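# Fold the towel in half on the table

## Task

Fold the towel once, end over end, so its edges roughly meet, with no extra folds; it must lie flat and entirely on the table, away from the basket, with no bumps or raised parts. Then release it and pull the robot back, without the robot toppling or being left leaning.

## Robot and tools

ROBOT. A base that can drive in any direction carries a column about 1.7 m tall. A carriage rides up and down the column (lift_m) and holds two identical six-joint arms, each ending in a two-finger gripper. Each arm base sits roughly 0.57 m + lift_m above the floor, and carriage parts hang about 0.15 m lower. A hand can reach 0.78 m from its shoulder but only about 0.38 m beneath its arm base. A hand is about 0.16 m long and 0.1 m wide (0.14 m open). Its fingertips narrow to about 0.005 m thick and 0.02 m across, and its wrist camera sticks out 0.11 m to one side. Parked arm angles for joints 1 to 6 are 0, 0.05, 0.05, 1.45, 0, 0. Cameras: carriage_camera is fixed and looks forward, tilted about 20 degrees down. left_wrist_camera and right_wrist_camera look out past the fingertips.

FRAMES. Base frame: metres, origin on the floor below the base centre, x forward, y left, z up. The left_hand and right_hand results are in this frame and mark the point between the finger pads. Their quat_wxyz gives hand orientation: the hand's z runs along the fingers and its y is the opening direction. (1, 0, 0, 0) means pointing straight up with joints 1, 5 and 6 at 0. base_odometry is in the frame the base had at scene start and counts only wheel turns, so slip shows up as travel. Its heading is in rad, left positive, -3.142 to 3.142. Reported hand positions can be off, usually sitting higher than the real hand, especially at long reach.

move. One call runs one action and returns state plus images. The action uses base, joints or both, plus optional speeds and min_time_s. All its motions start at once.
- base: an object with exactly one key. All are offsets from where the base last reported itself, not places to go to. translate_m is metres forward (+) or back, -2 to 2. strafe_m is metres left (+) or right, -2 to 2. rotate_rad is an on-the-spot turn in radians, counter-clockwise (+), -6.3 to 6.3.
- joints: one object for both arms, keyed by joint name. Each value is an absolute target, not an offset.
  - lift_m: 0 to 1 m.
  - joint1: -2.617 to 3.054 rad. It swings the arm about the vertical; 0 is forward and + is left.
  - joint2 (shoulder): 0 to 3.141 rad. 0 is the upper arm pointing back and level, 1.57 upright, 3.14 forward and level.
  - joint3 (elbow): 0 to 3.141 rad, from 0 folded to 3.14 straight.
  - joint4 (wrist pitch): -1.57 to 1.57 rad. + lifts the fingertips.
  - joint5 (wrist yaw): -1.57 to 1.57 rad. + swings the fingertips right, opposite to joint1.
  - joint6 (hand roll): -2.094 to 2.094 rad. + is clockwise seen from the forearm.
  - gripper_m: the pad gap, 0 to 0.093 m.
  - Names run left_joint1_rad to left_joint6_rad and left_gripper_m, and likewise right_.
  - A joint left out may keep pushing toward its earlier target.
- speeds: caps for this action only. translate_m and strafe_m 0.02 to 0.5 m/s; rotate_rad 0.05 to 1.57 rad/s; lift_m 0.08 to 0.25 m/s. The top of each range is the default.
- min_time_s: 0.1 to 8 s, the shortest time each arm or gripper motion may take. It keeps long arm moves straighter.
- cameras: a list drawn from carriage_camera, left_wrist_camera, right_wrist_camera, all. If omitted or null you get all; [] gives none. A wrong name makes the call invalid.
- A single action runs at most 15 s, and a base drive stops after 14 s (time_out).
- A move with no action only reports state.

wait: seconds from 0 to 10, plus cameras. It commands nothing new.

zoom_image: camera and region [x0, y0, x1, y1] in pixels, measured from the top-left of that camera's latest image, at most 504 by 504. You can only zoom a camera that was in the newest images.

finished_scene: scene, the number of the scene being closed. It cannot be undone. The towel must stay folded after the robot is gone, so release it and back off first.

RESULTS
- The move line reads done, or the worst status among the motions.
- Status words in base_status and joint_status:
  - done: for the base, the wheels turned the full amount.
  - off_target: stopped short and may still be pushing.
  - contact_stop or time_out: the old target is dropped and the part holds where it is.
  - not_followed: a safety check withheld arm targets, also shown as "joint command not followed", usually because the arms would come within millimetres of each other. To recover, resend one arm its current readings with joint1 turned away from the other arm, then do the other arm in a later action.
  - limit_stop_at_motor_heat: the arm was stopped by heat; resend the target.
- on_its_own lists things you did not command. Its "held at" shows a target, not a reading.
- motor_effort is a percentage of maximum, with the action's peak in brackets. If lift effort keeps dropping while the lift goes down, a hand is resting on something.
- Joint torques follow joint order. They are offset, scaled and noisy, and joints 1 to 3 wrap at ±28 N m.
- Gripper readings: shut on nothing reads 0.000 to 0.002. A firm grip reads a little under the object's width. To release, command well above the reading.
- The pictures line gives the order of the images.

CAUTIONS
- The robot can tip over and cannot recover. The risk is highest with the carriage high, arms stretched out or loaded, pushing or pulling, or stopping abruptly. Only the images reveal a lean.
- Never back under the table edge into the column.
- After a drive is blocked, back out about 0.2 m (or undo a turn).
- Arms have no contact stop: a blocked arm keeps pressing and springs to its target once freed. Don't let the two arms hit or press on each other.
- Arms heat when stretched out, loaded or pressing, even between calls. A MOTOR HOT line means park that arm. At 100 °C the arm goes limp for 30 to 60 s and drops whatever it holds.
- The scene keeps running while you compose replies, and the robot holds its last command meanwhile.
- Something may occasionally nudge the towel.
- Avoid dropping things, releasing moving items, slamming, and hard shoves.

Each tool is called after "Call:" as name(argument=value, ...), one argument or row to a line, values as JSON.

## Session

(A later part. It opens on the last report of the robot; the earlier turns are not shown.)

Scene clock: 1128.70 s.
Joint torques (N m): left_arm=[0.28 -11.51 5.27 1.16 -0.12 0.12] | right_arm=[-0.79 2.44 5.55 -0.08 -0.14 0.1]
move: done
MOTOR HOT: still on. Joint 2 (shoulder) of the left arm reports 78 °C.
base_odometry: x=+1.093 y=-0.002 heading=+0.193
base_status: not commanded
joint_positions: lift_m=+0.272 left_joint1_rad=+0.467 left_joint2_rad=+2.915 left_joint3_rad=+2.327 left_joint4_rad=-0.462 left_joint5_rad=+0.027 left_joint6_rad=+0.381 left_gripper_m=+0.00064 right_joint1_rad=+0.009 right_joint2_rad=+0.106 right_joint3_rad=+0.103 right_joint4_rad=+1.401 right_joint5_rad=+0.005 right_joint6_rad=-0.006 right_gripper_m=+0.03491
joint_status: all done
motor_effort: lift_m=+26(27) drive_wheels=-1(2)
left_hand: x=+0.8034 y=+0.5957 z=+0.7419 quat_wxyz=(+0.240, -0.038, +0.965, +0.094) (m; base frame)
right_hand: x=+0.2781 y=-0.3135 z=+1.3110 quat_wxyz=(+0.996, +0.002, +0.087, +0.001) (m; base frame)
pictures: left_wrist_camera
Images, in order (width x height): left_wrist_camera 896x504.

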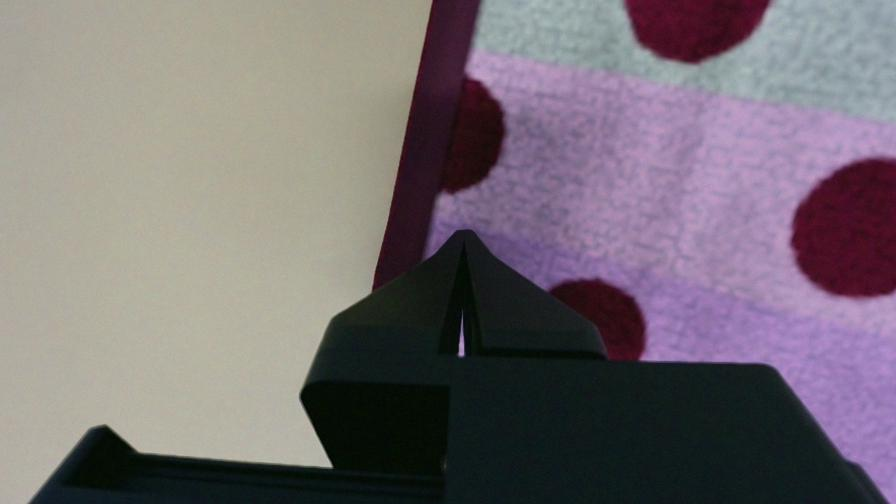

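Call:
move(
  joints={"lift_m":0.36,"left_joint1_rad":0.515,"left_gripper_m":0.038,"left_joint4_rad":-0.62,"left_joint6_rad":0.43},
  cameras=[],
)

Call:
move(
  joints={"lift_m":0.28},
  speeds={"lift_m":0.08},
  cameras=["left_wrist_camera"],
)

Call:
move(
  joints={"left_gripper_m":0},
  min_time_s=1.5,
  cameras=["left_wrist_camera"],
)

Scene clock: 1134.77 s.
Joint torques (N m): left_arm=[-0.32 -13.56 6.27 1.22 0.03 0.16] | right_arm=[-0.65 2.47 5.64 -0.06 -0.14 0.1]
move: done
MOTOR HOT: still on. Joint 2 (shoulder) of the left arm reports 79 °C.
base_odometry: x=+1.093 y=-0.002 heading=+0.193
base_status: not commanded
joint_positions: lift_m=+0.360 left_joint1_rad=+0.517 left_joint2_rad=+2.945 left_joint3_rad=+2.309 left_joint4_rad=-0.604 left_joint5_rad=+0.011 left_joint6_rad=+0.420 left_gripper_m=+0.03791 right_joint1_rad=+0.009 right_joint2_rad=+0.106 right_joint3_rad=+0.103 right_joint4_rad=+1.401 right_joint5_rad=+0.005 right_joint6_rad=-0.006 right_gripper_m=+0.03491
joint_status: all done
motor_effort: lift_m=+32(38) drive_wheels=+0(1)
left_hand: x=+0.7480 y=+0.6040 z=+0.7910 quat_wxyz=(+0.149, -0.047, +0.985, +0.070) (m; base frame)
right_hand: x=+0.2780 y=-0.3135 z=+1.3987 quat_wxyz=(+0.996, +0.002, +0.087, +0.001) (m; base frame)
pictures: none
No camera images: "cameras" was empty.

Scene clock: 1136.13 s.
Joint torques (N m): left_arm=[-0.28 -10.82 5.08 1.31 0.02 0.11] | right_arm=[-0.85 2.54 5.57 -0.08 -0.17 0.12]
move: done
MOTOR HOT: still on. Joint 2 (shoulder) of the left arm reports 79 °C.
base_odometry: x=+1.093 y=-0.002 heading=+0.193
base_status: not commanded
joint_positions: lift_m=+0.280 left_joint1_rad=+0.517 left_joint2_rad=+2.907 left_joint3_rad=+2.327 left_joint4_rad=-0.599 left_joint5_rad=+0.011 left_joint6_rad=+0.420 left_gripper_m=+0.03791 right_joint1_rad=+0.009 right_joint2_rad=+0.106 right_joint3_rad=+0.103 right_joint4_rad=+1.401 right_joint5_rad=+0.005 right_joint6_rad=-0.006 right_gripper_m=+0.03491
joint_status: all done
motor_effort: lift_m=+26(27) drive_wheels=-1(1)
left_hand: x=+0.7627 y=+0.6122 z=+0.7397 quat_wxyz=(+0.176, -0.046, +0.980, +0.083) (m; base frame)
right_hand: x=+0.2780 y=-0.3135 z=+1.3192 quat_wxyz=(+0.996, +0.002, +0.087, +0.001) (m; base frame)
pictures: left_wrist_camera
Images, in order (width x height): left_wrist_camera 896x504.

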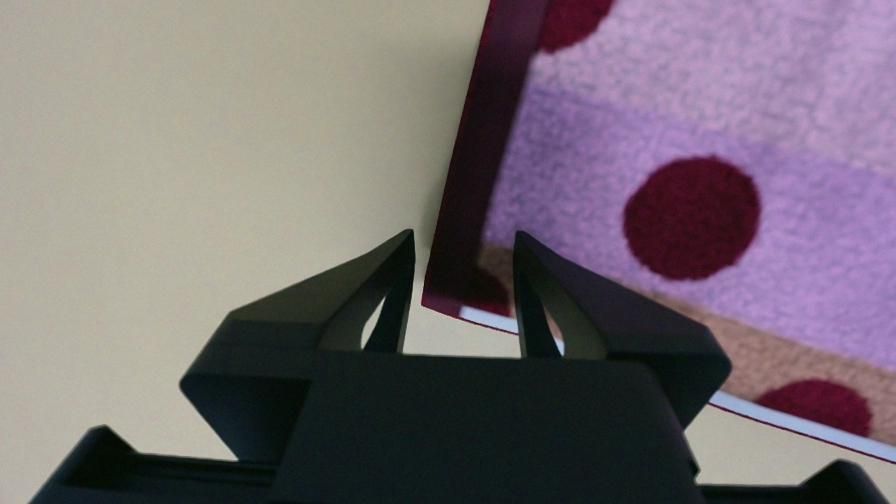

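Scene clock: 1137.93 s.
Joint torques (N m): left_arm=[0.25 -10.77 5.18 1.22 -0.08 0.12] | right_arm=[-0.72 2.61 5.6 -0.06 -0.15 0.11]
move: done
MOTOR HOT: still on. Joint 2 (shoulder) of the left arm reports 78 °C.
base_odometry: x=+1.093 y=-0.002 heading=+0.193
base_status: not commanded
joint_positions: lift_m=+0.280 left_joint1_rad=+0.511 left_joint2_rad=+2.907 left_joint3_rad=+2.327 left_joint4_rad=-0.592 left_joint5_rad=+0.022 left_joint6_rad=+0.420 left_gripper_m=+0.00064 right_joint1_rad=+0.009 right_joint2_rad=+0.106 right_joint3_rad=+0.103 right_joint4_rad=+1.401 right_joint5_rad=+0.005 right_joint6_rad=-0.006 right_gripper_m=+0.03491
joint_status: all done
motor_effort: lift_m=+25(27) drive_wheels=-1(1)
left_hand: x=+0.7670 y=+0.6079 z=+0.7405 quat_wxyz=(+0.182, -0.042, +0.979, +0.079) (m; base frame)
right_hand: x=+0.2780 y=-0.3135 z=+1.3192 quat_wxyz=(+0.996, +0.002, +0.087, +0.001) (m; base frame)
pictures: left_wrist_camera
Images, in order (width x height): left_wrist_camera 896x504.

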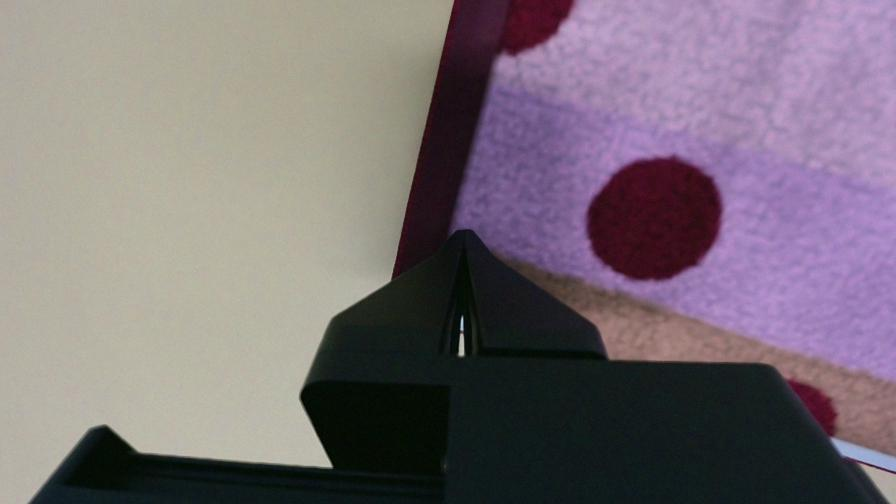

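Call:
move(
  joints={"lift_m":0.36,"left_joint1_rad":0.495,"left_gripper_m":0.038,"left_joint2_rad":2.97,"left_joint3_rad":2.45,"left_joint4_rad":-0.66,"left_joint6_rad":0.58},
  cameras=[],
)

Call:
move(
  joints={"lift_m":0.275},
  speeds={"lift_m":0.08},
  cameras=["left_wrist_camera"],
)

Scene clock: 1143.67 s.
Joint torques (N m): left_arm=[-0.69 -14.78 7.88 1.41 0.01 0.12] | right_arm=[-0.65 2.51 5.53 -0.08 -0.17 0.11]
move: done
MOTOR HOT: still on. Joint 2 (shoulder) of the left arm reports 78 °C.
base_odometry: x=+1.093 y=-0.002 heading=+0.193
base_status: not commanded
joint_positions: lift_m=+0.360 left_joint1_rad=+0.501 left_joint2_rad=+2.958 left_joint3_rad=+2.446 left_joint4_rad=-0.648 left_joint5_rad=+0.012 left_joint6_rad=+0.569 left_gripper_m=+0.03791 right_joint1_rad=+0.009 right_joint2_rad=+0.106 right_joint3_rad=+0.103 right_joint4_rad=+1.401 right_joint5_rad=+0.005 right_joint6_rad=-0.006 right_gripper_m=+0.03491
joint_status: all done
motor_effort: lift_m=+30(38) drive_wheels=-1(1)
left_hand: x=+0.7784 y=+0.6093 z=+0.8245 quat_wxyz=(+0.179, +0.034, +0.978, +0.099) (m; base frame)
right_hand: x=+0.2780 y=-0.3135 z=+1.3988 quat_wxyz=(+0.996, +0.002, +0.087, +0.001) (m; base frame)
pictures: none
No camera images: "cameras" was empty.

Scene clock: 1145.10 s.
Joint torques (N m): left_arm=[-0.43 -14.79 7.31 1.45 -0.01 0.13] | right_arm=[-0.91 2.51 5.52 -0.08 -0.11 0.11]
move: done
MOTOR HOT: still on. Joint 2 (shoulder) of the left arm reports 78 °C.
base_odometry: x=+1.093 y=-0.002 heading=+0.193
base_status: not commanded
joint_positions: lift_m=+0.275 left_joint1_rad=+0.501 left_joint2_rad=+2.956 left_joint3_rad=+2.454 left_joint4_rad=-0.646 left_joint5_rad=+0.012 left_joint6_rad=+0.570 left_gripper_m=+0.03792 right_joint1_rad=+0.009 right_joint2_rad=+0.106 right_joint3_rad=+0.103 right_joint4_rad=+1.401 right_joint5_rad=+0.005 right_joint6_rad=-0.006 right_gripper_m=+0.03491
joint_status: all done
motor_effort: lift_m=+26(27) drive_wheels=-1(2)
left_hand: x=+0.7814 y=+0.6110 z=+0.7440 quat_wxyz=(+0.184, +0.035, +0.977, +0.102) (m; base frame)
right_hand: x=+0.2781 y=-0.3135 z=+1.3140 quat_wxyz=(+0.996, +0.002, +0.087, +0.001) (m; base frame)
pictures: left_wrist_camera
Images, in order (width x height): left_wrist_camera 896x504.

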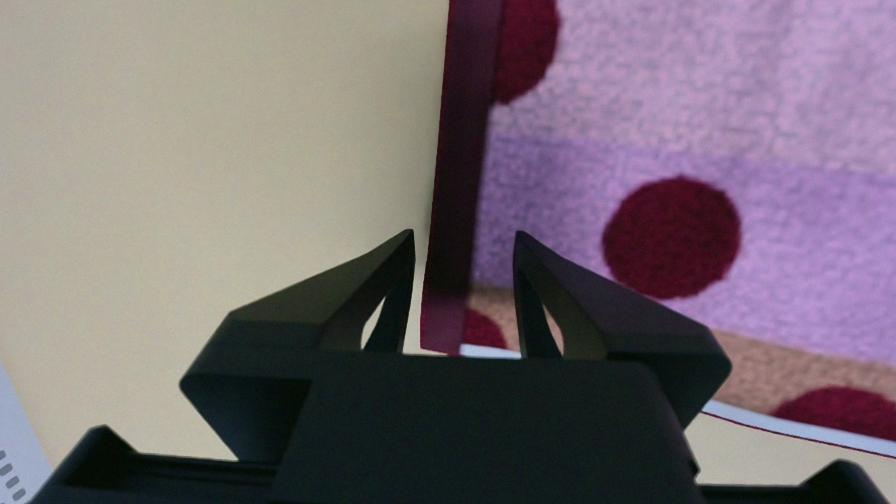

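Call:
move(
  joints={"lift_m":0.36,"left_joint1_rad":0.505,"left_joint2_rad":3.03,"left_joint3_rad":2.62,"left_joint4_rad":-0.76,"left_joint6_rad":0.61},
  cameras=[],
)

Call:
move(
  joints={"lift_m":0.265},
  speeds={"lift_m":0.08},
  cameras=["left_wrist_camera"],
)

Scene clock: 1148.17 s.
Joint torques (N m): left_arm=[0.18 -13.35 8.27 1.48 0.02 0.15] | right_arm=[-0.76 2.44 5.56 -0.04 -0.18 0.11]
move: done
MOTOR HOT: still on. Joint 2 (shoulder) of the left arm reports 81 °C.
base_odometry: x=+1.093 y=-0.002 heading=+0.193
base_status: not commanded
joint_positions: lift_m=+0.360 left_joint1_rad=+0.501 left_joint2_rad=+2.995 left_joint3_rad=+2.615 left_joint4_rad=-0.743 left_joint5_rad=+0.011 left_joint6_rad=+0.600 left_gripper_m=+0.03792 right_joint1_rad=+0.009 right_joint2_rad=+0.106 right_joint3_rad=+0.103 right_joint4_rad=+1.401 right_joint5_rad=+0.005 right_joint6_rad=-0.006 right_gripper_m=+0.03491
joint_status: all done
motor_effort: lift_m=+29(37) drive_wheels=-1(1)
left_hand: x=+0.7929 y=+0.6174 z=+0.8512 quat_wxyz=(+0.192, +0.050, +0.974, +0.111) (m; base frame)
right_hand: x=+0.2780 y=-0.3135 z=+1.3988 quat_wxyz=(+0.996, +0.002, +0.087, +0.001) (m; base frame)
pictures: none
No camera images: "cameras" was empty.

Scene clock: 1149.73 s.
Joint torques (N m): left_arm=[0.21 -13.76 8.34 1.48 0.05 0.12] | right_arm=[-0.76 2.5 5.48 -0.04 -0.17 0.09]
move: done
MOTOR HOT: still on. Joint 2 (shoulder) of the left arm reports 81 °C.
base_odometry: x=+1.093 y=-0.002 heading=+0.193
base_status: not commanded
joint_positions: lift_m=+0.265 left_joint1_rad=+0.501 left_joint2_rad=+3.001 left_joint3_rad=+2.615 left_joint4_rad=-0.751 left_joint5_rad=+0.011 left_joint6_rad=+0.601 left_gripper_m=+0.03792 right_joint1_rad=+0.009 right_joint2_rad=+0.106 right_joint3_rad=+0.103 right_joint4_rad=+1.401 right_joint5_rad=+0.005 right_joint6_rad=-0.006 right_gripper_m=+0.03491
joint_status: all done
motor_effort: lift_m=+28(30) drive_wheels=-1(1)
left_hand: x=+0.7901 y=+0.6159 z=+0.7516 quat_wxyz=(+0.186, +0.050, +0.975, +0.108) (m; base frame)
right_hand: x=+0.2781 y=-0.3135 z=+1.3039 quat_wxyz=(+0.996, +0.002, +0.087, +0.001) (m; base frame)
pictures: left_wrist_camera
Images, in order (width x height): left_wrist_camera 896x504.

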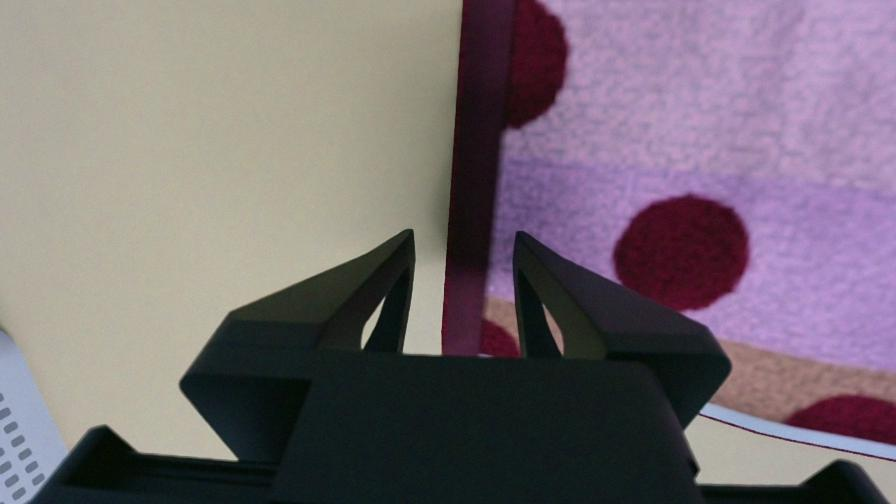

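Call:
move(
  joints={"lift_m":0.228},
  speeds={"lift_m":0.08},
  cameras=["left_wrist_camera"],
)

Call:
move(
  joints={"left_gripper_m":0},
  min_time_s=1.5,
  cameras=[],
)

Call:
move(
  joints={"lift_m":0.4},
  speeds={"lift_m":0.1},
  cameras=["left_wrist_camera"],
)

Scene clock: 1154.30 s.
Joint torques (N m): left_arm=[0.25 -12.41 5.6 1.22 0.03 0.11] | right_arm=[-0.81 2.33 5.63 -0.05 -0.14 0.11]
move: done
MOTOR HOT: still on. Joint 2 (shoulder) of the left arm reports 83 °C.
base_odometry: x=+1.093 y=-0.002 heading=+0.193
base_status: not commanded
joint_positions: lift_m=+0.228 left_joint1_rad=+0.501 left_joint2_rad=+2.981 left_joint3_rad=+2.647 left_joint4_rad=-0.708 left_joint5_rad=+0.011 left_joint6_rad=+0.601 left_gripper_m=+0.03792 right_joint1_rad=+0.009 right_joint2_rad=+0.106 right_joint3_rad=+0.103 right_joint4_rad=+1.401 right_joint5_rad=+0.005 right_joint6_rad=-0.006 right_gripper_m=+0.03491
joint_status: all done
motor_effort: lift_m=+26(27) drive_wheels=+0(1)
left_hand: x=+0.8092 y=+0.6263 z=+0.7444 quat_wxyz=(+0.226, +0.050, +0.964, +0.132) (m; base frame)
right_hand: x=+0.2781 y=-0.3135 z=+1.2671 quat_wxyz=(+0.996, +0.002, +0.087, +0.001) (m; base frame)
pictures: left_wrist_camera
Images, in order (width x height): left_wrist_camera 896x504.

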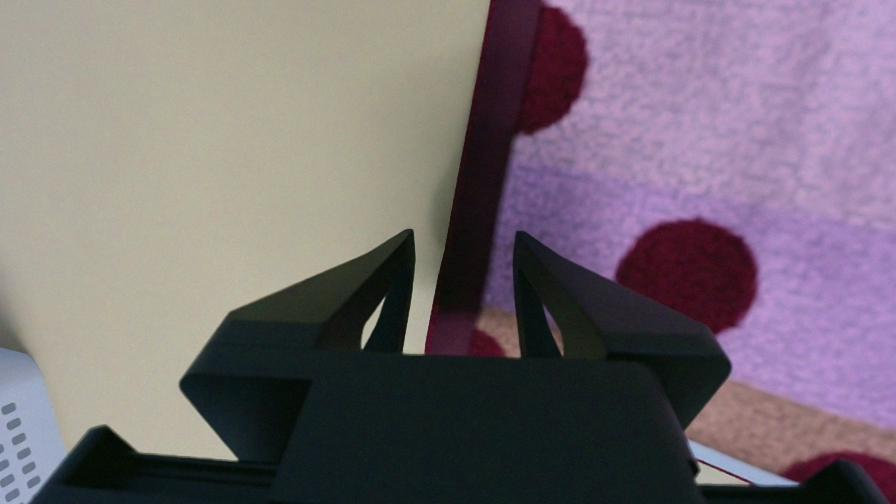

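Scene clock: 1156.10 s.
Joint torques (N m): left_arm=[0.27 -12.36 5.6 1.27 -0.04 0.13] | right_arm=[-0.75 2.51 5.55 -0.06 -0.13 0.12]
move: done
MOTOR HOT: still on. Joint 2 (shoulder) of the left arm reports 83 °C.
base_odometry: x=+1.093 y=-0.002 heading=+0.193
base_status: not commanded
joint_positions: lift_m=+0.228 left_joint1_rad=+0.501 left_joint2_rad=+2.981 left_joint3_rad=+2.647 left_joint4_rad=-0.713 left_joint5_rad=+0.019 left_joint6_rad=+0.601 left_gripper_m=+0.00064 right_joint1_rad=+0.009 right_joint2_rad=+0.106 right_joint3_rad=+0.103 right_joint4_rad=+1.401 right_joint5_rad=+0.005 right_joint6_rad=-0.006 right_gripper_m=+0.03491
joint_status: all done
motor_effort: lift_m=+26(27) drive_wheels=-1(1)
left_hand: x=+0.8088 y=+0.6245 z=+0.7437 quat_wxyz=(+0.226, +0.051, +0.965, +0.128) (m; base frame)
right_hand: x=+0.2781 y=-0.3135 z=+1.2671 quat_wxyz=(+0.996, +0.002, +0.087, +0.001) (m; base frame)
pictures: none
No camera images: "cameras" was empty.

Scene clock: 1158.20 s.
Joint torques (N m): left_arm=[0.36 -13.42 6.35 1.52 0.03 0.12] | right_arm=[-0.92 2.5 5.6 -0.07 -0.15 0.1]
move: done
MOTOR HOT: still on. Joint 2 (shoulder) of the left arm reports 84 °C.
base_odometry: x=+1.093 y=-0.002 heading=+0.193
base_status: not commanded
joint_positions: lift_m=+0.400 left_joint1_rad=+0.501 left_joint2_rad=+2.997 left_joint3_rad=+2.636 left_joint4_rad=-0.748 left_joint5_rad=+0.013 left_joint6_rad=+0.601 left_gripper_m=+0.00064 right_joint1_rad=+0.009 right_joint2_rad=+0.106 right_joint3_rad=+0.103 right_joint4_rad=+1.401 right_joint5_rad=+0.005 right_joint6_rad=-0.006 right_gripper_m=+0.03491
joint_status: all done
motor_effort: lift_m=+30(37) drive_wheels=-1(1)
left_hand: x=+0.7965 y=+0.6191 z=+0.8972 quat_wxyz=(+0.198, +0.050, +0.972, +0.115) (m; base frame)
right_hand: x=+0.2781 y=-0.3135 z=+1.4387 quat_wxyz=(+0.996, +0.002, +0.087, +0.001) (m; base frame)
pictures: left_wrist_camera
Images, in order (width x height): left_wrist_camera 896x504.

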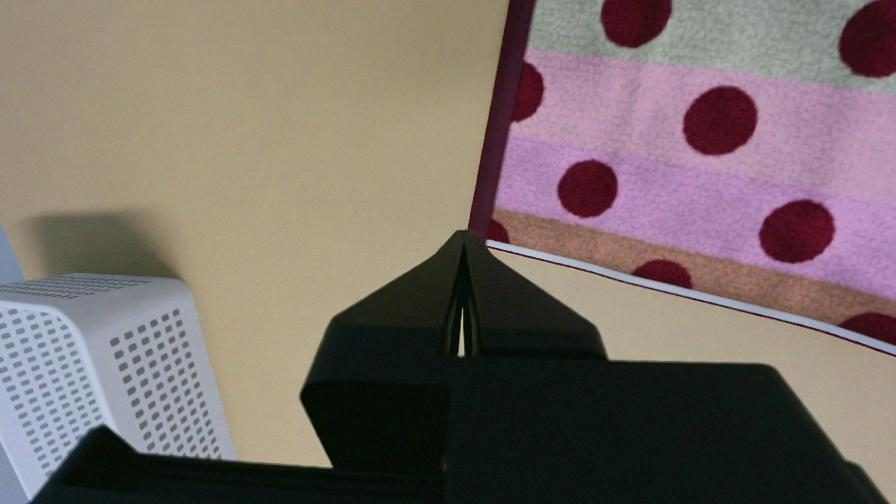

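Call:
move(
  joints={"lift_m":0.6,"left_joint1_rad":0.235,"left_joint2_rad":1.2,"left_joint3_rad":0.6,"left_joint4_rad":-0.165,"left_joint6_rad":0.1},
  cameras=[],
)

Call:
wait(
  seconds=10,
  cameras=[],
)

Call:
move(
  joints={"lift_m":0.44,"left_joint2_rad":3.06,"left_joint3_rad":2.18},
  min_time_s=2.5,
  cameras=["left_wrist_camera"],
)

Call:
move(
  joints={"lift_m":0.32},
  speeds={"lift_m":0.1},
  cameras=[],
)

Call:
move(
  joints={"left_joint2_rad":2.82,"left_joint3_rad":1.72,"left_joint4_rad":-0.06,"left_joint1_rad":0.2},
  min_time_s=4,
  cameras=["left_wrist_camera"],
)

Call:
move(
  joints={"lift_m":0.6},
  speeds={"lift_m":0.15},
  cameras=[],
)

Call:
move(
  joints={"lift_m":0.72,"left_joint1_rad":0.15,"left_joint2_rad":2.0,"left_joint3_rad":1.0,"left_joint4_rad":0.05,"left_joint6_rad":0},
  min_time_s=1.5,
  cameras=["left_wrist_camera"],
)

Call:
move(
  joints={"left_joint1_rad":0.2,"left_joint2_rad":1.0,"left_joint3_rad":0.5},
  cameras=[],
)

Scene clock: 1170.13 s.
Joint torques (N m): left_arm=[-0.76 -5.75 6.53 2.4 0.01 -0.09] | right_arm=[-0.76 2.52 5.65 -0.06 -0.17 0.1]
move: done
MOTOR HOT: still on. Joint 2 (shoulder) of the left arm reports 84 °C.
base_odometry: x=+1.093 y=-0.002 heading=+0.193
base_status: not commanded
joint_positions: lift_m=+0.600 left_joint1_rad=+0.244 left_joint2_rad=+1.220 left_joint3_rad=+0.617 left_joint4_rad=-0.172 left_joint5_rad=+0.009 left_joint6_rad=+0.111 left_gripper_m=+0.00064 right_joint1_rad=+0.009 right_joint2_rad=+0.106 right_joint3_rad=+0.103 right_joint4_rad=+1.401 right_joint5_rad=+0.005 right_joint6_rad=-0.006 right_gripper_m=+0.03491
joint_status: all done
motor_effort: lift_m=+30(38) drive_wheels=-1(2)
left_hand: x=+0.5638 y=+0.3938 z=+1.2956 quat_wxyz=(+0.382, -0.060, +0.920, +0.064) (m; base frame)
right_hand: x=+0.2781 y=-0.3135 z=+1.6387 quat_wxyz=(+0.996, +0.002, +0.087, +0.001) (m; base frame)
pictures: none
No camera images: "cameras" was empty.

Scene clock: 1180.13 s.
Joint torques (N m): left_arm=[-0.83 -5.63 6.72 2.41 0.02 -0.11] | right_arm=[-0.76 2.47 5.67 -0.08 -0.15 0.11]
MOTOR HOT: still on. Joint 2 (shoulder) of the left arm reports 78 °C.
base_odometry: x=+1.093 y=-0.002 heading=+0.193
base_status: not commanded
joint_positions: lift_m=+0.600 left_joint1_rad=+0.244 left_joint2_rad=+1.220 left_joint3_rad=+0.617 left_joint4_rad=-0.171 left_joint5_rad=+0.009 left_joint6_rad=+0.110 left_gripper_m=+0.00064 right_joint1_rad=+0.009 right_joint2_rad=+0.106 right_joint3_rad=+0.103 right_joint4_rad=+1.401 right_joint5_rad=+0.005 right_joint6_rad=-0.006 right_gripper_m=+0.03491
joint_status: all done
motor_effort: lift_m=+30(38) drive_wheels=+1(2)
left_hand: x=+0.5641 y=+0.3938 z=+1.2959 quat_wxyz=(+0.383, -0.060, +0.920, +0.064) (m; base frame)
right_hand: x=+0.2781 y=-0.3135 z=+1.6387 quat_wxyz=(+0.996, +0.002, +0.087, +0.001) (m; base frame)
wait: 10.00 s; at rest by 0.27 s
pictures: none
No camera images: "cameras" was empty.

Scene clock: 1182.93 s.
Joint torques (N m): left_arm=[-0.83 -12.51 9.09 1.8 -0.01 -0.08] | right_arm=[-0.84 2.47 5.57 -0.07 -0.15 0.11]
move: done
MOTOR HOT: still on. Joint 2 (shoulder) of the left arm reports 77 °C.
base_odometry: x=+1.093 y=-0.002 heading=+0.193
base_status: not commanded
joint_positions: lift_m=+0.440 left_joint1_rad=+0.244 left_joint2_rad=+3.026 left_joint3_rad=+2.154 left_joint4_rad=-0.158 left_joint5_rad=+0.009 left_joint6_rad=+0.109 left_gripper_m=+0.00064 right_joint1_rad=+0.009 right_joint2_rad=+0.106 right_joint3_rad=+0.103 right_joint4_rad=+1.401 right_joint5_rad=+0.005 right_joint6_rad=-0.006 right_gripper_m=+0.03491
joint_status: all done
motor_effort: lift_m=+28(31) drive_wheels=+0(1)
left_hand: x=+0.8275 y=+0.4594 z=+0.8202 quat_wxyz=(+0.264, -0.063, +0.962, +0.043) (m; base frame)
right_hand: x=+0.2781 y=-0.3135 z=+1.4788 quat_wxyz=(+0.996, +0.002, +0.087, +0.001) (m; base frame)
pictures: left_wrist_camera
Images, in order (width x height): left_wrist_camera 896x504.

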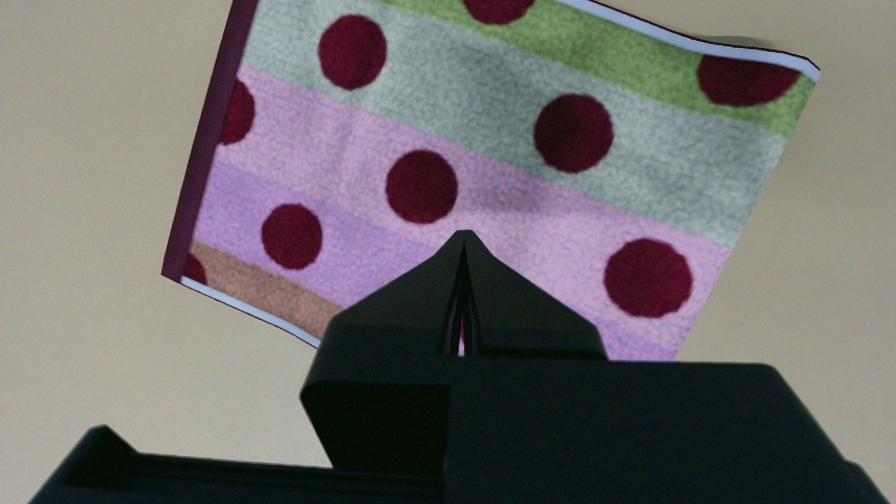

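Scene clock: 1184.50 s.
Joint torques (N m): left_arm=[-0.99 -11.93 4.92 0.85 0.05 -0.06] | right_arm=[-0.73 2.45 5.5 -0.05 -0.15 0.09]
move: done
MOTOR HOT: still on. Joint 2 (shoulder) of the left arm reports 77 °C.
base_odometry: x=+1.093 y=-0.002 heading=+0.193
base_status: not commanded
joint_positions: lift_m=+0.320 left_joint1_rad=+0.244 left_joint2_rad=+3.012 left_joint3_rad=+2.207 left_joint4_rad=-0.045 left_joint5_rad=+0.009 left_joint6_rad=+0.109 left_gripper_m=+0.00064 right_joint1_rad=+0.009 right_joint2_rad=+0.106 right_joint3_rad=+0.103 right_joint4_rad=+1.401 right_joint5_rad=+0.005 right_joint6_rad=-0.006 right_gripper_m=+0.03491
joint_status: all done
motor_effort: lift_m=+27(28) drive_wheels=-1(1)
left_hand: x=+0.8707 y=+0.4701 z=+0.7438 quat_wxyz=(+0.347, -0.061, +0.934, +0.058) (m; base frame)
right_hand: x=+0.2781 y=-0.3135 z=+1.3590 quat_wxyz=(+0.996, +0.002, +0.087, +0.001) (m; base frame)
pictures: none
No camera images: "cameras" was empty.

Scene clock: 1188.80 s.
Joint torques (N m): left_arm=[-1.13 -12.46 1.96 0.3 0.07 -0.09] | right_arm=[-0.76 2.44 5.55 -0.05 -0.12 0.09]
move: off_target
MOTOR HOT: still on. Joint 2 (shoulder) of the left arm reports 79 °C.
base_odometry: x=+1.093 y=-0.002 heading=+0.193
base_status: not commanded
joint_positions: lift_m=+0.320 left_joint1_rad=+0.213 left_joint2_rad=+2.797 left_joint3_rad=+1.769 left_joint4_rad=+0.092 left_joint5_rad=+0.003 left_joint6_rad=+0.109 left_gripper_m=+0.00064 right_joint1_rad=+0.009 right_joint2_rad=+0.106 right_joint3_rad=+0.103 right_joint4_rad=+1.401 right_joint5_rad=+0.005 right_joint6_rad=-0.006 right_gripper_m=+0.03491
joint_status: left_joint4_rad off_target (ended at +0.092, target -0.060); the others done
motor_effort: lift_m=+28(28) drive_wheels=-1(1)
left_hand: x=+0.8118 y=+0.4379 z=+0.7422 quat_wxyz=(+0.308, -0.049, +0.949, +0.049) (m; base frame)
right_hand: x=+0.2781 y=-0.3135 z=+1.3590 quat_wxyz=(+0.996, +0.002, +0.087, +0.001) (m; base frame)
pictures: left_wrist_camera
Images, in order (width x height): left_wrist_camera 896x504.

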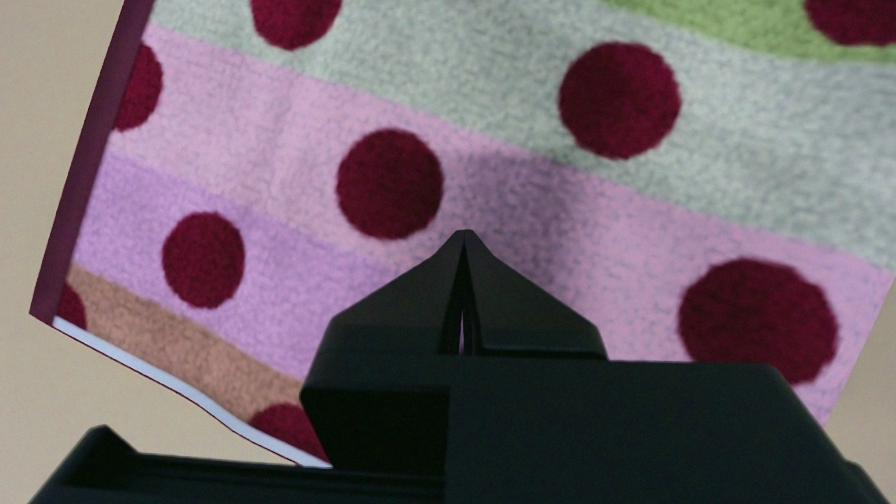

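Scene clock: 1191.10 s.
Joint torques (N m): left_arm=[-0.66 -11.93 4.93 1.52 0.06 -0.08] | right_arm=[-0.83 2.52 5.57 -0.09 -0.12 0.13]
move: done
MOTOR HOT: still on. Joint 2 (shoulder) of the left arm reports 78 °C.
base_odometry: x=+1.093 y=-0.002 heading=+0.193
base_status: not commanded
joint_positions: lift_m=+0.600 left_joint1_rad=+0.208 left_joint2_rad=+2.797 left_joint3_rad=+1.730 left_joint4_rad=-0.046 left_joint5_rad=+0.003 left_joint6_rad=+0.109 left_gripper_m=+0.00064 right_joint1_rad=+0.009 right_joint2_rad=+0.106 right_joint3_rad=+0.103 right_joint4_rad=+1.401 right_joint5_rad=+0.005 right_joint6_rad=-0.006 right_gripper_m=+0.03491
joint_status: all done
on_its_own: left_joint4_rad moved -0.138 to your old target -0.060
motor_effort: lift_m=+30(37) drive_wheels=-1(1)
left_hand: x=+0.7693 y=+0.4257 z=+0.9926 quat_wxyz=(+0.224, -0.048, +0.973, +0.034) (m; base frame)
right_hand: x=+0.2781 y=-0.3135 z=+1.6387 quat_wxyz=(+0.996, +0.002, +0.087, +0.001) (m; base frame)
pictures: none
No camera images: "cameras" was empty.

Scene clock: 1192.90 s.
Joint torques (N m): left_arm=[-0.8 -12.62 4.86 2.09 0.09 -0.1] | right_arm=[-0.83 2.39 5.61 -0.01 -0.14 0.12]
move: done
MOTOR HOT: still on. Joint 2 (shoulder) of the left arm reports 79 °C.
base_odometry: x=+1.093 y=-0.002 heading=+0.193
base_status: not commanded
joint_positions: lift_m=+0.720 left_joint1_rad=+0.159 left_joint2_rad=+2.036 left_joint3_rad=+1.016 left_joint4_rad=+0.042 left_joint5_rad=+0.003 left_joint6_rad=+0.010 left_gripper_m=+0.00064 right_joint1_rad=+0.009 right_joint2_rad=+0.106 right_joint3_rad=+0.103 right_joint4_rad=+1.401 right_joint5_rad=+0.005 right_joint6_rad=-0.006 right_gripper_m=+0.03491
joint_status: all done
motor_effort: lift_m=+30(39) drive_wheels=+0(1)
left_hand: x=+0.6823 y=+0.3845 z=+1.2841 quat_wxyz=(+0.291, -0.070, +0.954, +0.023) (m; base frame)
right_hand: x=+0.2780 y=-0.3135 z=+1.7588 quat_wxyz=(+0.996, +0.002, +0.087, +0.001) (m; base frame)
pictures: left_wrist_camera
Images, in order (width x height): left_wrist_camera 896x504.

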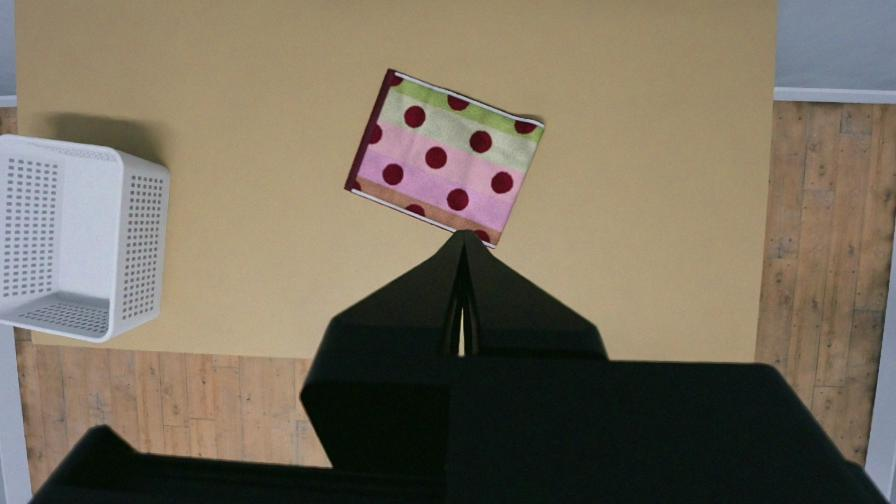

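Scene clock: 1194.37 s.
Joint torques (N m): left_arm=[0.69 -3.77 6.79 2.63 0.08 -0.11] | right_arm=[-0.75 2.56 5.63 -0.04 -0.14 0.1]
move: done
MOTOR HOT: still on. Joint 2 (shoulder) of the left arm reports 79 °C.
base_odometry: x=+1.093 y=-0.002 heading=+0.193
base_status: not commanded
joint_positions: lift_m=+0.720 left_joint1_rad=+0.191 left_joint2_rad=+1.013 left_joint3_rad=+0.519 left_joint4_rad=+0.058 left_joint5_rad=+0.003 left_joint6_rad=+0.009 left_gripper_m=+0.00064 right_joint1_rad=+0.009 right_joint2_rad=+0.106 right_joint3_rad=+0.103 right_joint4_rad=+1.401 right_joint5_rad=+0.005 right_joint6_rad=-0.006 right_gripper_m=+0.03491
joint_status: all done
motor_effort: lift_m=+31(31) drive_wheels=-1(1)
left_hand: x=+0.5740 y=+0.3787 z=+1.4863 quat_wxyz=(+0.535, -0.076, +0.840, +0.053) (m; base frame)
right_hand: x=+0.2781 y=-0.3135 z=+1.7587 quat_wxyz=(+0.996, +0.002, +0.087, +0.001) (m; base frame)
pictures: none
No camera images: "cameras" was empty.

Call:
move(
  joints={"lift_m":0.45,"left_joint1_rad":0.378,"left_joint2_rad":2.97,"left_joint3_rad":2.2,"left_joint4_rad":-0.1,"left_joint6_rad":0.2},
  min_time_s=2.5,
  cameras=[],
)

Call:
move(
  joints={"lift_m":0.27},
  speeds={"lift_m":0.12},
  cameras=["left_wrist_camera"],
)

Call:
move(
  joints={"left_joint2_rad":2.82,"left_joint3_rad":1.72,"left_joint4_rad":-0.06,"left_joint1_rad":0.3,"lift_m":0.3},
  min_time_s=4,
  cameras=["left_wrist_camera"],
)

Call:
move(
  joints={"lift_m":0.6},
  speeds={"lift_m":0.15},
  cameras=[],
)

Call:
move(
  joints={"lift_m":0.72,"left_joint1_rad":0.15,"left_joint2_rad":2.0,"left_joint3_rad":1.0,"left_joint4_rad":0.05,"left_joint6_rad":0},
  min_time_s=1.5,
  cameras=["left_wrist_camera"],
)

Call:
move(
  joints={"left_joint1_rad":0,"left_joint2_rad":0.05,"left_joint3_rad":0.05,"left_joint4_rad":1.45},
  min_time_s=2,
  cameras=[],
)

Scene clock: 1209.00 s.
Joint torques (N m): left_arm=[0.58 -12.98 9.84 2.06 0.07 0.16] | right_arm=[-0.8 2.48 5.57 -0.05 -0.13 0.11]
move: done
MOTOR HOT: cleared for the motors of the left arm.
base_odometry: x=+1.093 y=-0.002 heading=+0.193
base_status: not commanded
joint_positions: lift_m=+0.450 left_joint1_rad=+0.369 left_joint2_rad=+2.935 left_joint3_rad=+2.172 left_joint4_rad=-0.086 left_joint5_rad=+0.003 left_joint6_rad=+0.190 left_gripper_m=+0.00064 right_joint1_rad=+0.009 right_joint2_rad=+0.106 right_joint3_rad=+0.103 right_joint4_rad=+1.401 right_joint5_rad=+0.005 right_joint6_rad=-0.006 right_gripper_m=+0.03491
joint_status: all done
motor_effort: lift_m=+29(31) drive_wheels=+0(1)
left_hand: x=+0.8481 y=+0.5506 z=+0.9032 quat_wxyz=(+0.340, -0.083, +0.932, +0.096) (m; base frame)
right_hand: x=+0.2781 y=-0.3135 z=+1.4888 quat_wxyz=(+0.996, +0.002, +0.087, +0.001) (m; base frame)
pictures: none
No camera images: "cameras" was empty.

Scene clock: 1210.90 s.
Joint torques (N m): left_arm=[0.53 -13.24 7.28 1.58 0.08 0.12] | right_arm=[-0.8 2.47 5.53 -0.06 -0.15 0.11]
move: done
base_odometry: x=+1.093 y=-0.002 heading=+0.193
base_status: not commanded
joint_positions: lift_m=+0.270 left_joint1_rad=+0.369 left_joint2_rad=+2.936 left_joint3_rad=+2.203 left_joint4_rad=-0.036 left_joint5_rad=+0.003 left_joint6_rad=+0.191 left_gripper_m=+0.00064 right_joint1_rad=+0.009 right_joint2_rad=+0.106 right_joint3_rad=+0.103 right_joint4_rad=+1.401 right_joint5_rad=+0.005 right_joint6_rad=-0.006 right_gripper_m=+0.03491
joint_status: all done
motor_effort: lift_m=+27(30) drive_wheels=+0(1)
left_hand: x=+0.8646 y=+0.5570 z=+0.7430 quat_wxyz=(+0.375, -0.081, +0.917, +0.106) (m; base frame)
right_hand: x=+0.2781 y=-0.3135 z=+1.3089 quat_wxyz=(+0.996, +0.002, +0.087, +0.001) (m; base frame)
pictures: left_wrist_camera
Images, in order (width x height): left_wrist_camera 896x504.

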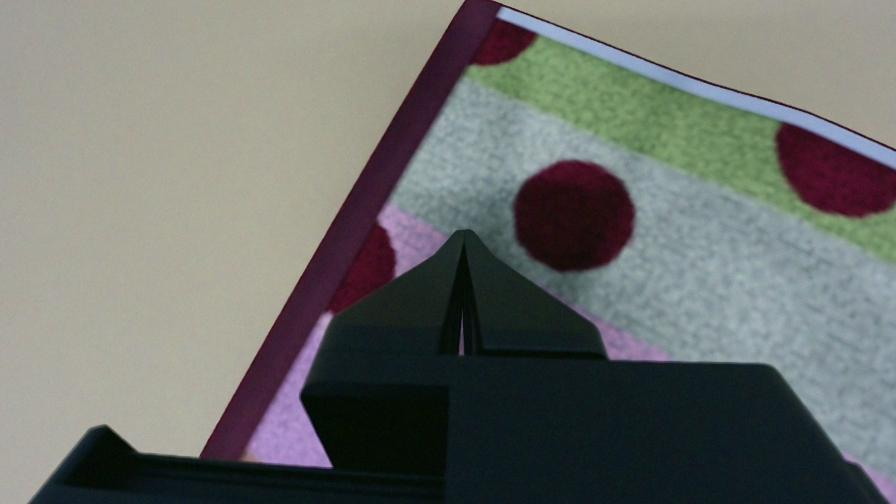

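Scene clock: 1215.20 s.
Joint torques (N m): left_arm=[-1.78 -11.54 1.69 0.03 0.19 0.13] | right_arm=[-0.66 2.55 5.5 -0.02 -0.15 0.09]
move: off_target
base_odometry: x=+1.093 y=-0.002 heading=+0.193
base_status: not commanded
joint_positions: lift_m=+0.300 left_joint1_rad=+0.320 left_joint2_rad=+2.783 left_joint3_rad=+1.776 left_joint4_rad=+0.126 left_joint5_rad=-0.011 left_joint6_rad=+0.191 left_gripper_m=+0.00064 right_joint1_rad=+0.009 right_joint2_rad=+0.106 right_joint3_rad=+0.103 right_joint4_rad=+1.401 right_joint5_rad=+0.005 right_joint6_rad=-0.006 right_gripper_m=+0.03491
joint_status: left_joint4_rad off_target (ended at +0.126, target -0.060); the others done
motor_effort: lift_m=+30(38) drive_wheels=-1(1)
left_hand: x=+0.8067 y=+0.5054 z=+0.7373 quat_wxyz=(+0.326, -0.063, +0.939, +0.091) (m; base frame)
right_hand: x=+0.2781 y=-0.3135 z=+1.3387 quat_wxyz=(+0.996, +0.002, +0.087, +0.001) (m; base frame)
pictures: left_wrist_camera
Images, in order (width x height): left_wrist_camera 896x504.

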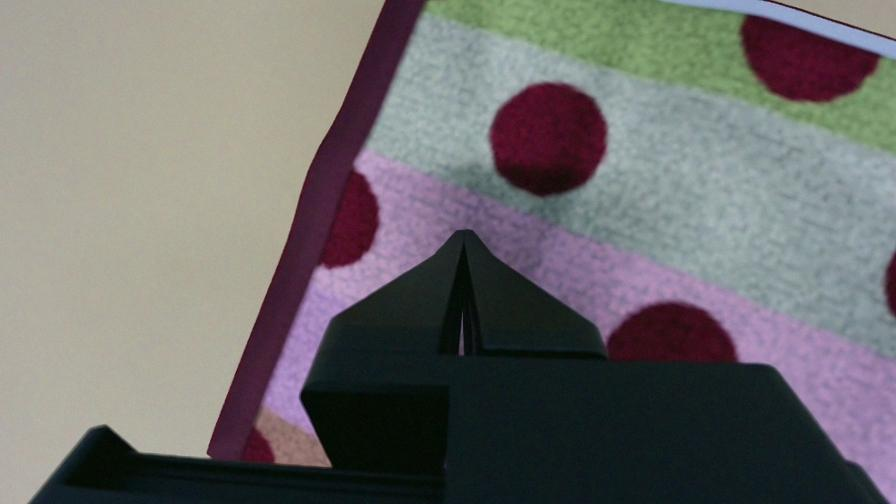

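Scene clock: 1217.63 s.
Joint torques (N m): left_arm=[-0.57 -11.63 4.81 1.51 0.2 0.13] | right_arm=[-0.77 2.55 5.61 -0.09 -0.16 0.11]
move: done
base_odometry: x=+1.093 y=-0.002 heading=+0.193
base_status: not commanded
joint_positions: lift_m=+0.600 left_joint1_rad=+0.306 left_joint2_rad=+2.790 left_joint3_rad=+1.731 left_joint4_rad=-0.046 left_joint5_rad=-0.011 left_joint6_rad=+0.191 left_gripper_m=+0.00064 right_joint1_rad=+0.009 right_joint2_rad=+0.106 right_joint3_rad=+0.103 right_joint4_rad=+1.401 right_joint5_rad=+0.005 right_joint6_rad=-0.006 right_gripper_m=+0.03491
joint_status: all done
on_its_own: left_joint4_rad moved -0.172 to your old target -0.060
motor_effort: lift_m=+30(37) drive_wheels=-1(1)
left_hand: x=+0.7575 y=+0.4808 z=+0.9966 quat_wxyz=(+0.223, -0.057, +0.971, +0.062) (m; base frame)
right_hand: x=+0.2781 y=-0.3135 z=+1.6387 quat_wxyz=(+0.996, +0.002, +0.087, +0.001) (m; base frame)
pictures: none
No camera images: "cameras" was empty.

Scene clock: 1219.43 s.
Joint torques (N m): left_arm=[-0.72 -12.48 4.92 2.08 0.17 -0.08] | right_arm=[-0.85 2.55 5.59 -0.06 -0.15 0.11]
move: done
MOTOR HOT: joint 2 (shoulder) of the left arm reports 75 °C; the controller stops that arm at 100 °C. To cool a motor, set the load down, stop pushing, or move to a pose that needs little force.
base_odometry: x=+1.093 y=-0.002 heading=+0.193
base_status: not commanded
joint_positions: lift_m=+0.720 left_joint1_rad=+0.158 left_joint2_rad=+2.036 left_joint3_rad=+1.016 left_joint4_rad=+0.042 left_joint5_rad=-0.011 left_joint6_rad=+0.011 left_gripper_m=+0.00064 right_joint1_rad=+0.009 right_joint2_rad=+0.106 right_joint3_rad=+0.103 right_joint4_rad=+1.401 right_joint5_rad=+0.005 right_joint6_rad=-0.006 right_gripper_m=+0.03491
joint_status: all done
motor_effort: lift_m=+30(39) drive_wheels=+1(1)
left_hand: x=+0.6820 y=+0.3867 z=+1.2842 quat_wxyz=(+0.291, -0.072, +0.954, +0.030) (m; base frame)
right_hand: x=+0.2781 y=-0.3135 z=+1.7587 quat_wxyz=(+0.996, +0.002, +0.087, +0.001) (m; base frame)
pictures: left_wrist_camera
Images, in order (width x height): left_wrist_camera 896x504.

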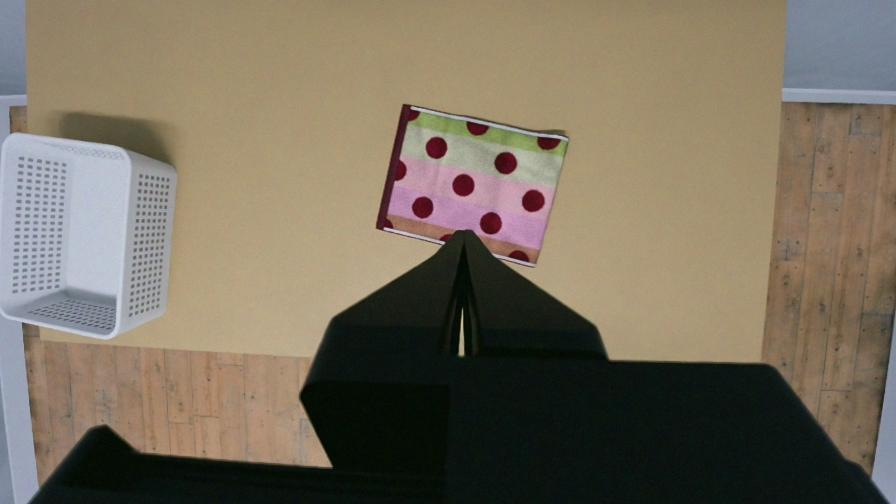

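Scene clock: 1221.80 s.
Joint torques (N m): left_arm=[-0.68 2.21 4.82 0.1 0.19 -0.08] | right_arm=[-0.72 2.5 5.6 -0.06 -0.12 0.11]
move: done
MOTOR HOT: still on. Joint 2 (shoulder) of the left arm reports 74 °C.
base_odometry: x=+1.093 y=-0.002 heading=+0.193
base_status: not commanded
joint_positions: lift_m=+0.720 left_joint1_rad=+0.009 left_joint2_rad=+0.064 left_joint3_rad=+0.066 left_joint4_rad=+1.436 left_joint5_rad=-0.010 left_joint6_rad=+0.009 left_gripper_m=+0.00064 right_joint1_rad=+0.009 right_joint2_rad=+0.106 right_joint3_rad=+0.103 right_joint4_rad=+1.401 right_joint5_rad=+0.005 right_joint6_rad=-0.006 right_gripper_m=+0.03491
joint_status: all done
motor_effort: lift_m=+31(32) drive_wheels=+0(1)
left_hand: x=+0.2670 y=+0.3152 z=+1.7504 quat_wxyz=(+0.998, -0.005, +0.067, +0.009) (m; base frame)
right_hand: x=+0.2781 y=-0.3135 z=+1.7587 quat_wxyz=(+0.996, +0.002, +0.087, +0.001) (m; base frame)
pictures: none
No camera images: "cameras" was empty.

Call:
wait(
  seconds=10,
  cameras=[],
)

Call:
move(
  joints={"lift_m":0.6,"left_joint1_rad":0.4,"left_joint2_rad":2.0,"left_joint3_rad":1.3,"left_joint4_rad":-0.54,"left_joint6_rad":0.46,"left_gripper_m":0.038},
  min_time_s=2,
  cameras=[],
)

Call:
move(
  joints={"lift_m":0.37,"left_joint2_rad":2.98,"left_joint3_rad":2.37},
  min_time_s=2,
  cameras=[],
)

Call:
move(
  joints={"lift_m":0.315},
  cameras=["left_wrist_camera"],
)

Scene clock: 1243.57 s.
Joint torques (N m): left_arm=[-0.75 2.19 5.01 0.04 0.21 -0.07] | right_arm=[-0.72 2.45 5.71 -0.07 -0.16 0.08]
MOTOR HOT: cleared for the motors of the left arm.
base_odometry: x=+1.093 y=-0.002 heading=+0.193
base_status: not commanded
joint_positions: lift_m=+0.720 left_joint1_rad=+0.009 left_joint2_rad=+0.064 left_joint3_rad=+0.066 left_joint4_rad=+1.439 left_joint5_rad=-0.010 left_joint6_rad=+0.009 left_gripper_m=+0.00064 right_joint1_rad=+0.009 right_joint2_rad=+0.106 right_joint3_rad=+0.103 right_joint4_rad=+1.401 right_joint5_rad=+0.005 right_joint6_rad=-0.006 right_gripper_m=+0.03491
joint_status: all done
motor_effort: lift_m=+30(32) drive_wheels=+0(1)
left_hand: x=+0.2663 y=+0.3152 z=+1.7505 quat_wxyz=(+0.998, -0.005, +0.065, +0.009) (m; base frame)
right_hand: x=+0.2780 y=-0.3135 z=+1.7588 quat_wxyz=(+0.996, +0.002, +0.087, +0.001) (m; base frame)
wait: 10.00 s; at rest from the start
pictures: none
No camera images: "cameras" was empty.

Scene clock: 1246.03 s.
Joint torques (N m): left_arm=[0.57 -8.14 9.31 1.23 0.2 0.12] | right_arm=[-0.87 2.54 5.61 -0.08 -0.15 0.12]
move: done
base_odometry: x=+1.093 y=-0.002 heading=+0.193
base_status: not commanded
joint_positions: lift_m=+0.600 left_joint1_rad=+0.392 left_joint2_rad=+1.977 left_joint3_rad=+1.273 left_joint4_rad=-0.523 left_joint5_rad=-0.008 left_joint6_rad=+0.450 left_gripper_m=+0.03791 right_joint1_rad=+0.009 right_joint2_rad=+0.106 right_joint3_rad=+0.103 right_joint4_rad=+1.401 right_joint5_rad=+0.005 right_joint6_rad=-0.006 right_gripper_m=+0.03491
joint_status: all done
motor_effort: lift_m=+29(30) drive_wheels=+0(1)
left_hand: x=+0.6323 y=+0.4799 z=+1.2077 quat_wxyz=(+0.155, +0.028, +0.985, +0.074) (m; base frame)
right_hand: x=+0.2781 y=-0.3135 z=+1.6388 quat_wxyz=(+0.996, +0.002, +0.087, +0.001) (m; base frame)
pictures: none
No camera images: "cameras" was empty.

Scene clock: 1248.33 s.
Joint torques (N m): left_arm=[0.53 -12.94 9.94 1.58 0.2 0.14] | right_arm=[-0.73 2.48 5.56 -0.06 -0.16 0.08]
move: done
base_odometry: x=+1.093 y=-0.002 heading=+0.193
base_status: not commanded
joint_positions: lift_m=+0.370 left_joint1_rad=+0.392 left_joint2_rad=+2.944 left_joint3_rad=+2.342 left_joint4_rad=-0.536 left_joint5_rad=-0.008 left_joint6_rad=+0.450 left_gripper_m=+0.03791 right_joint1_rad=+0.009 right_joint2_rad=+0.106 right_joint3_rad=+0.103 right_joint4_rad=+1.401 right_joint5_rad=+0.005 right_joint6_rad=-0.006 right_gripper_m=+0.03491
joint_status: all done
motor_effort: lift_m=+30(30) drive_wheels=-1(1)
left_hand: x=+0.8034 y=+0.5506 z=+0.8188 quat_wxyz=(+0.194, +0.028, +0.976, +0.092) (m; base frame)
right_hand: x=+0.2781 y=-0.3135 z=+1.4088 quat_wxyz=(+0.996, +0.002, +0.087, +0.001) (m; base frame)
pictures: none
No camera images: "cameras" was empty.

Scene clock: 1249.10 s.
Joint torques (N m): left_arm=[0.46 -14.22 8.85 1.6 0.2 0.15] | right_arm=[-0.8 2.54 5.59 -0.06 -0.16 0.1]
move: done
base_odometry: x=+1.093 y=-0.002 heading=+0.193
base_status: not commanded
joint_positions: lift_m=+0.315 left_joint1_rad=+0.392 left_joint2_rad=+2.963 left_joint3_rad=+2.354 left_joint4_rad=-0.538 left_joint5_rad=-0.008 left_joint6_rad=+0.451 left_gripper_m=+0.03791 right_joint1_rad=+0.009 right_joint2_rad=+0.106 right_joint3_rad=+0.103 right_joint4_rad=+1.401 right_joint5_rad=+0.005 right_joint6_rad=-0.006 right_gripper_m=+0.03491
joint_status: all done
motor_effort: lift_m=+29(30) drive_wheels=+0(1)
left_hand: x=+0.8019 y=+0.5500 z=+0.7566 quat_wxyz=(+0.190, +0.028, +0.977, +0.090) (m; base frame)
right_hand: x=+0.2781 y=-0.3135 z=+1.3538 quat_wxyz=(+0.996, +0.002, +0.087, +0.001) (m; base frame)
pictures: left_wrist_camera
Images, in order (width x height): left_wrist_camera 896x504.

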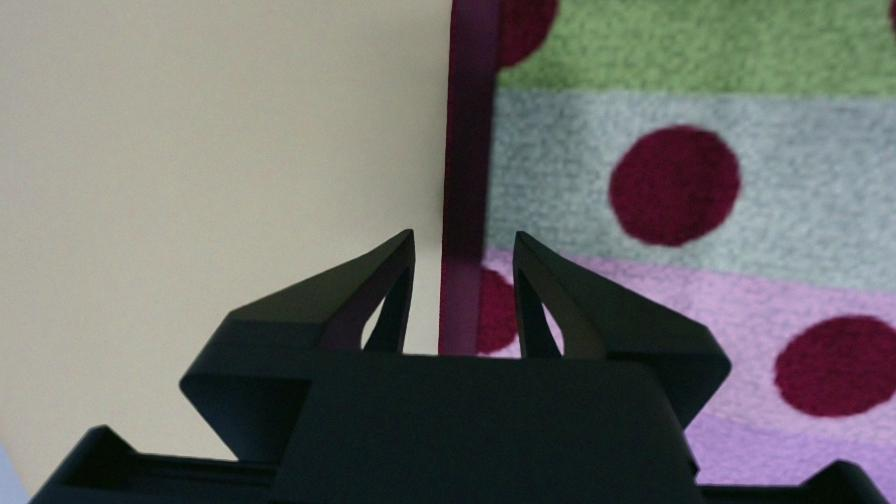

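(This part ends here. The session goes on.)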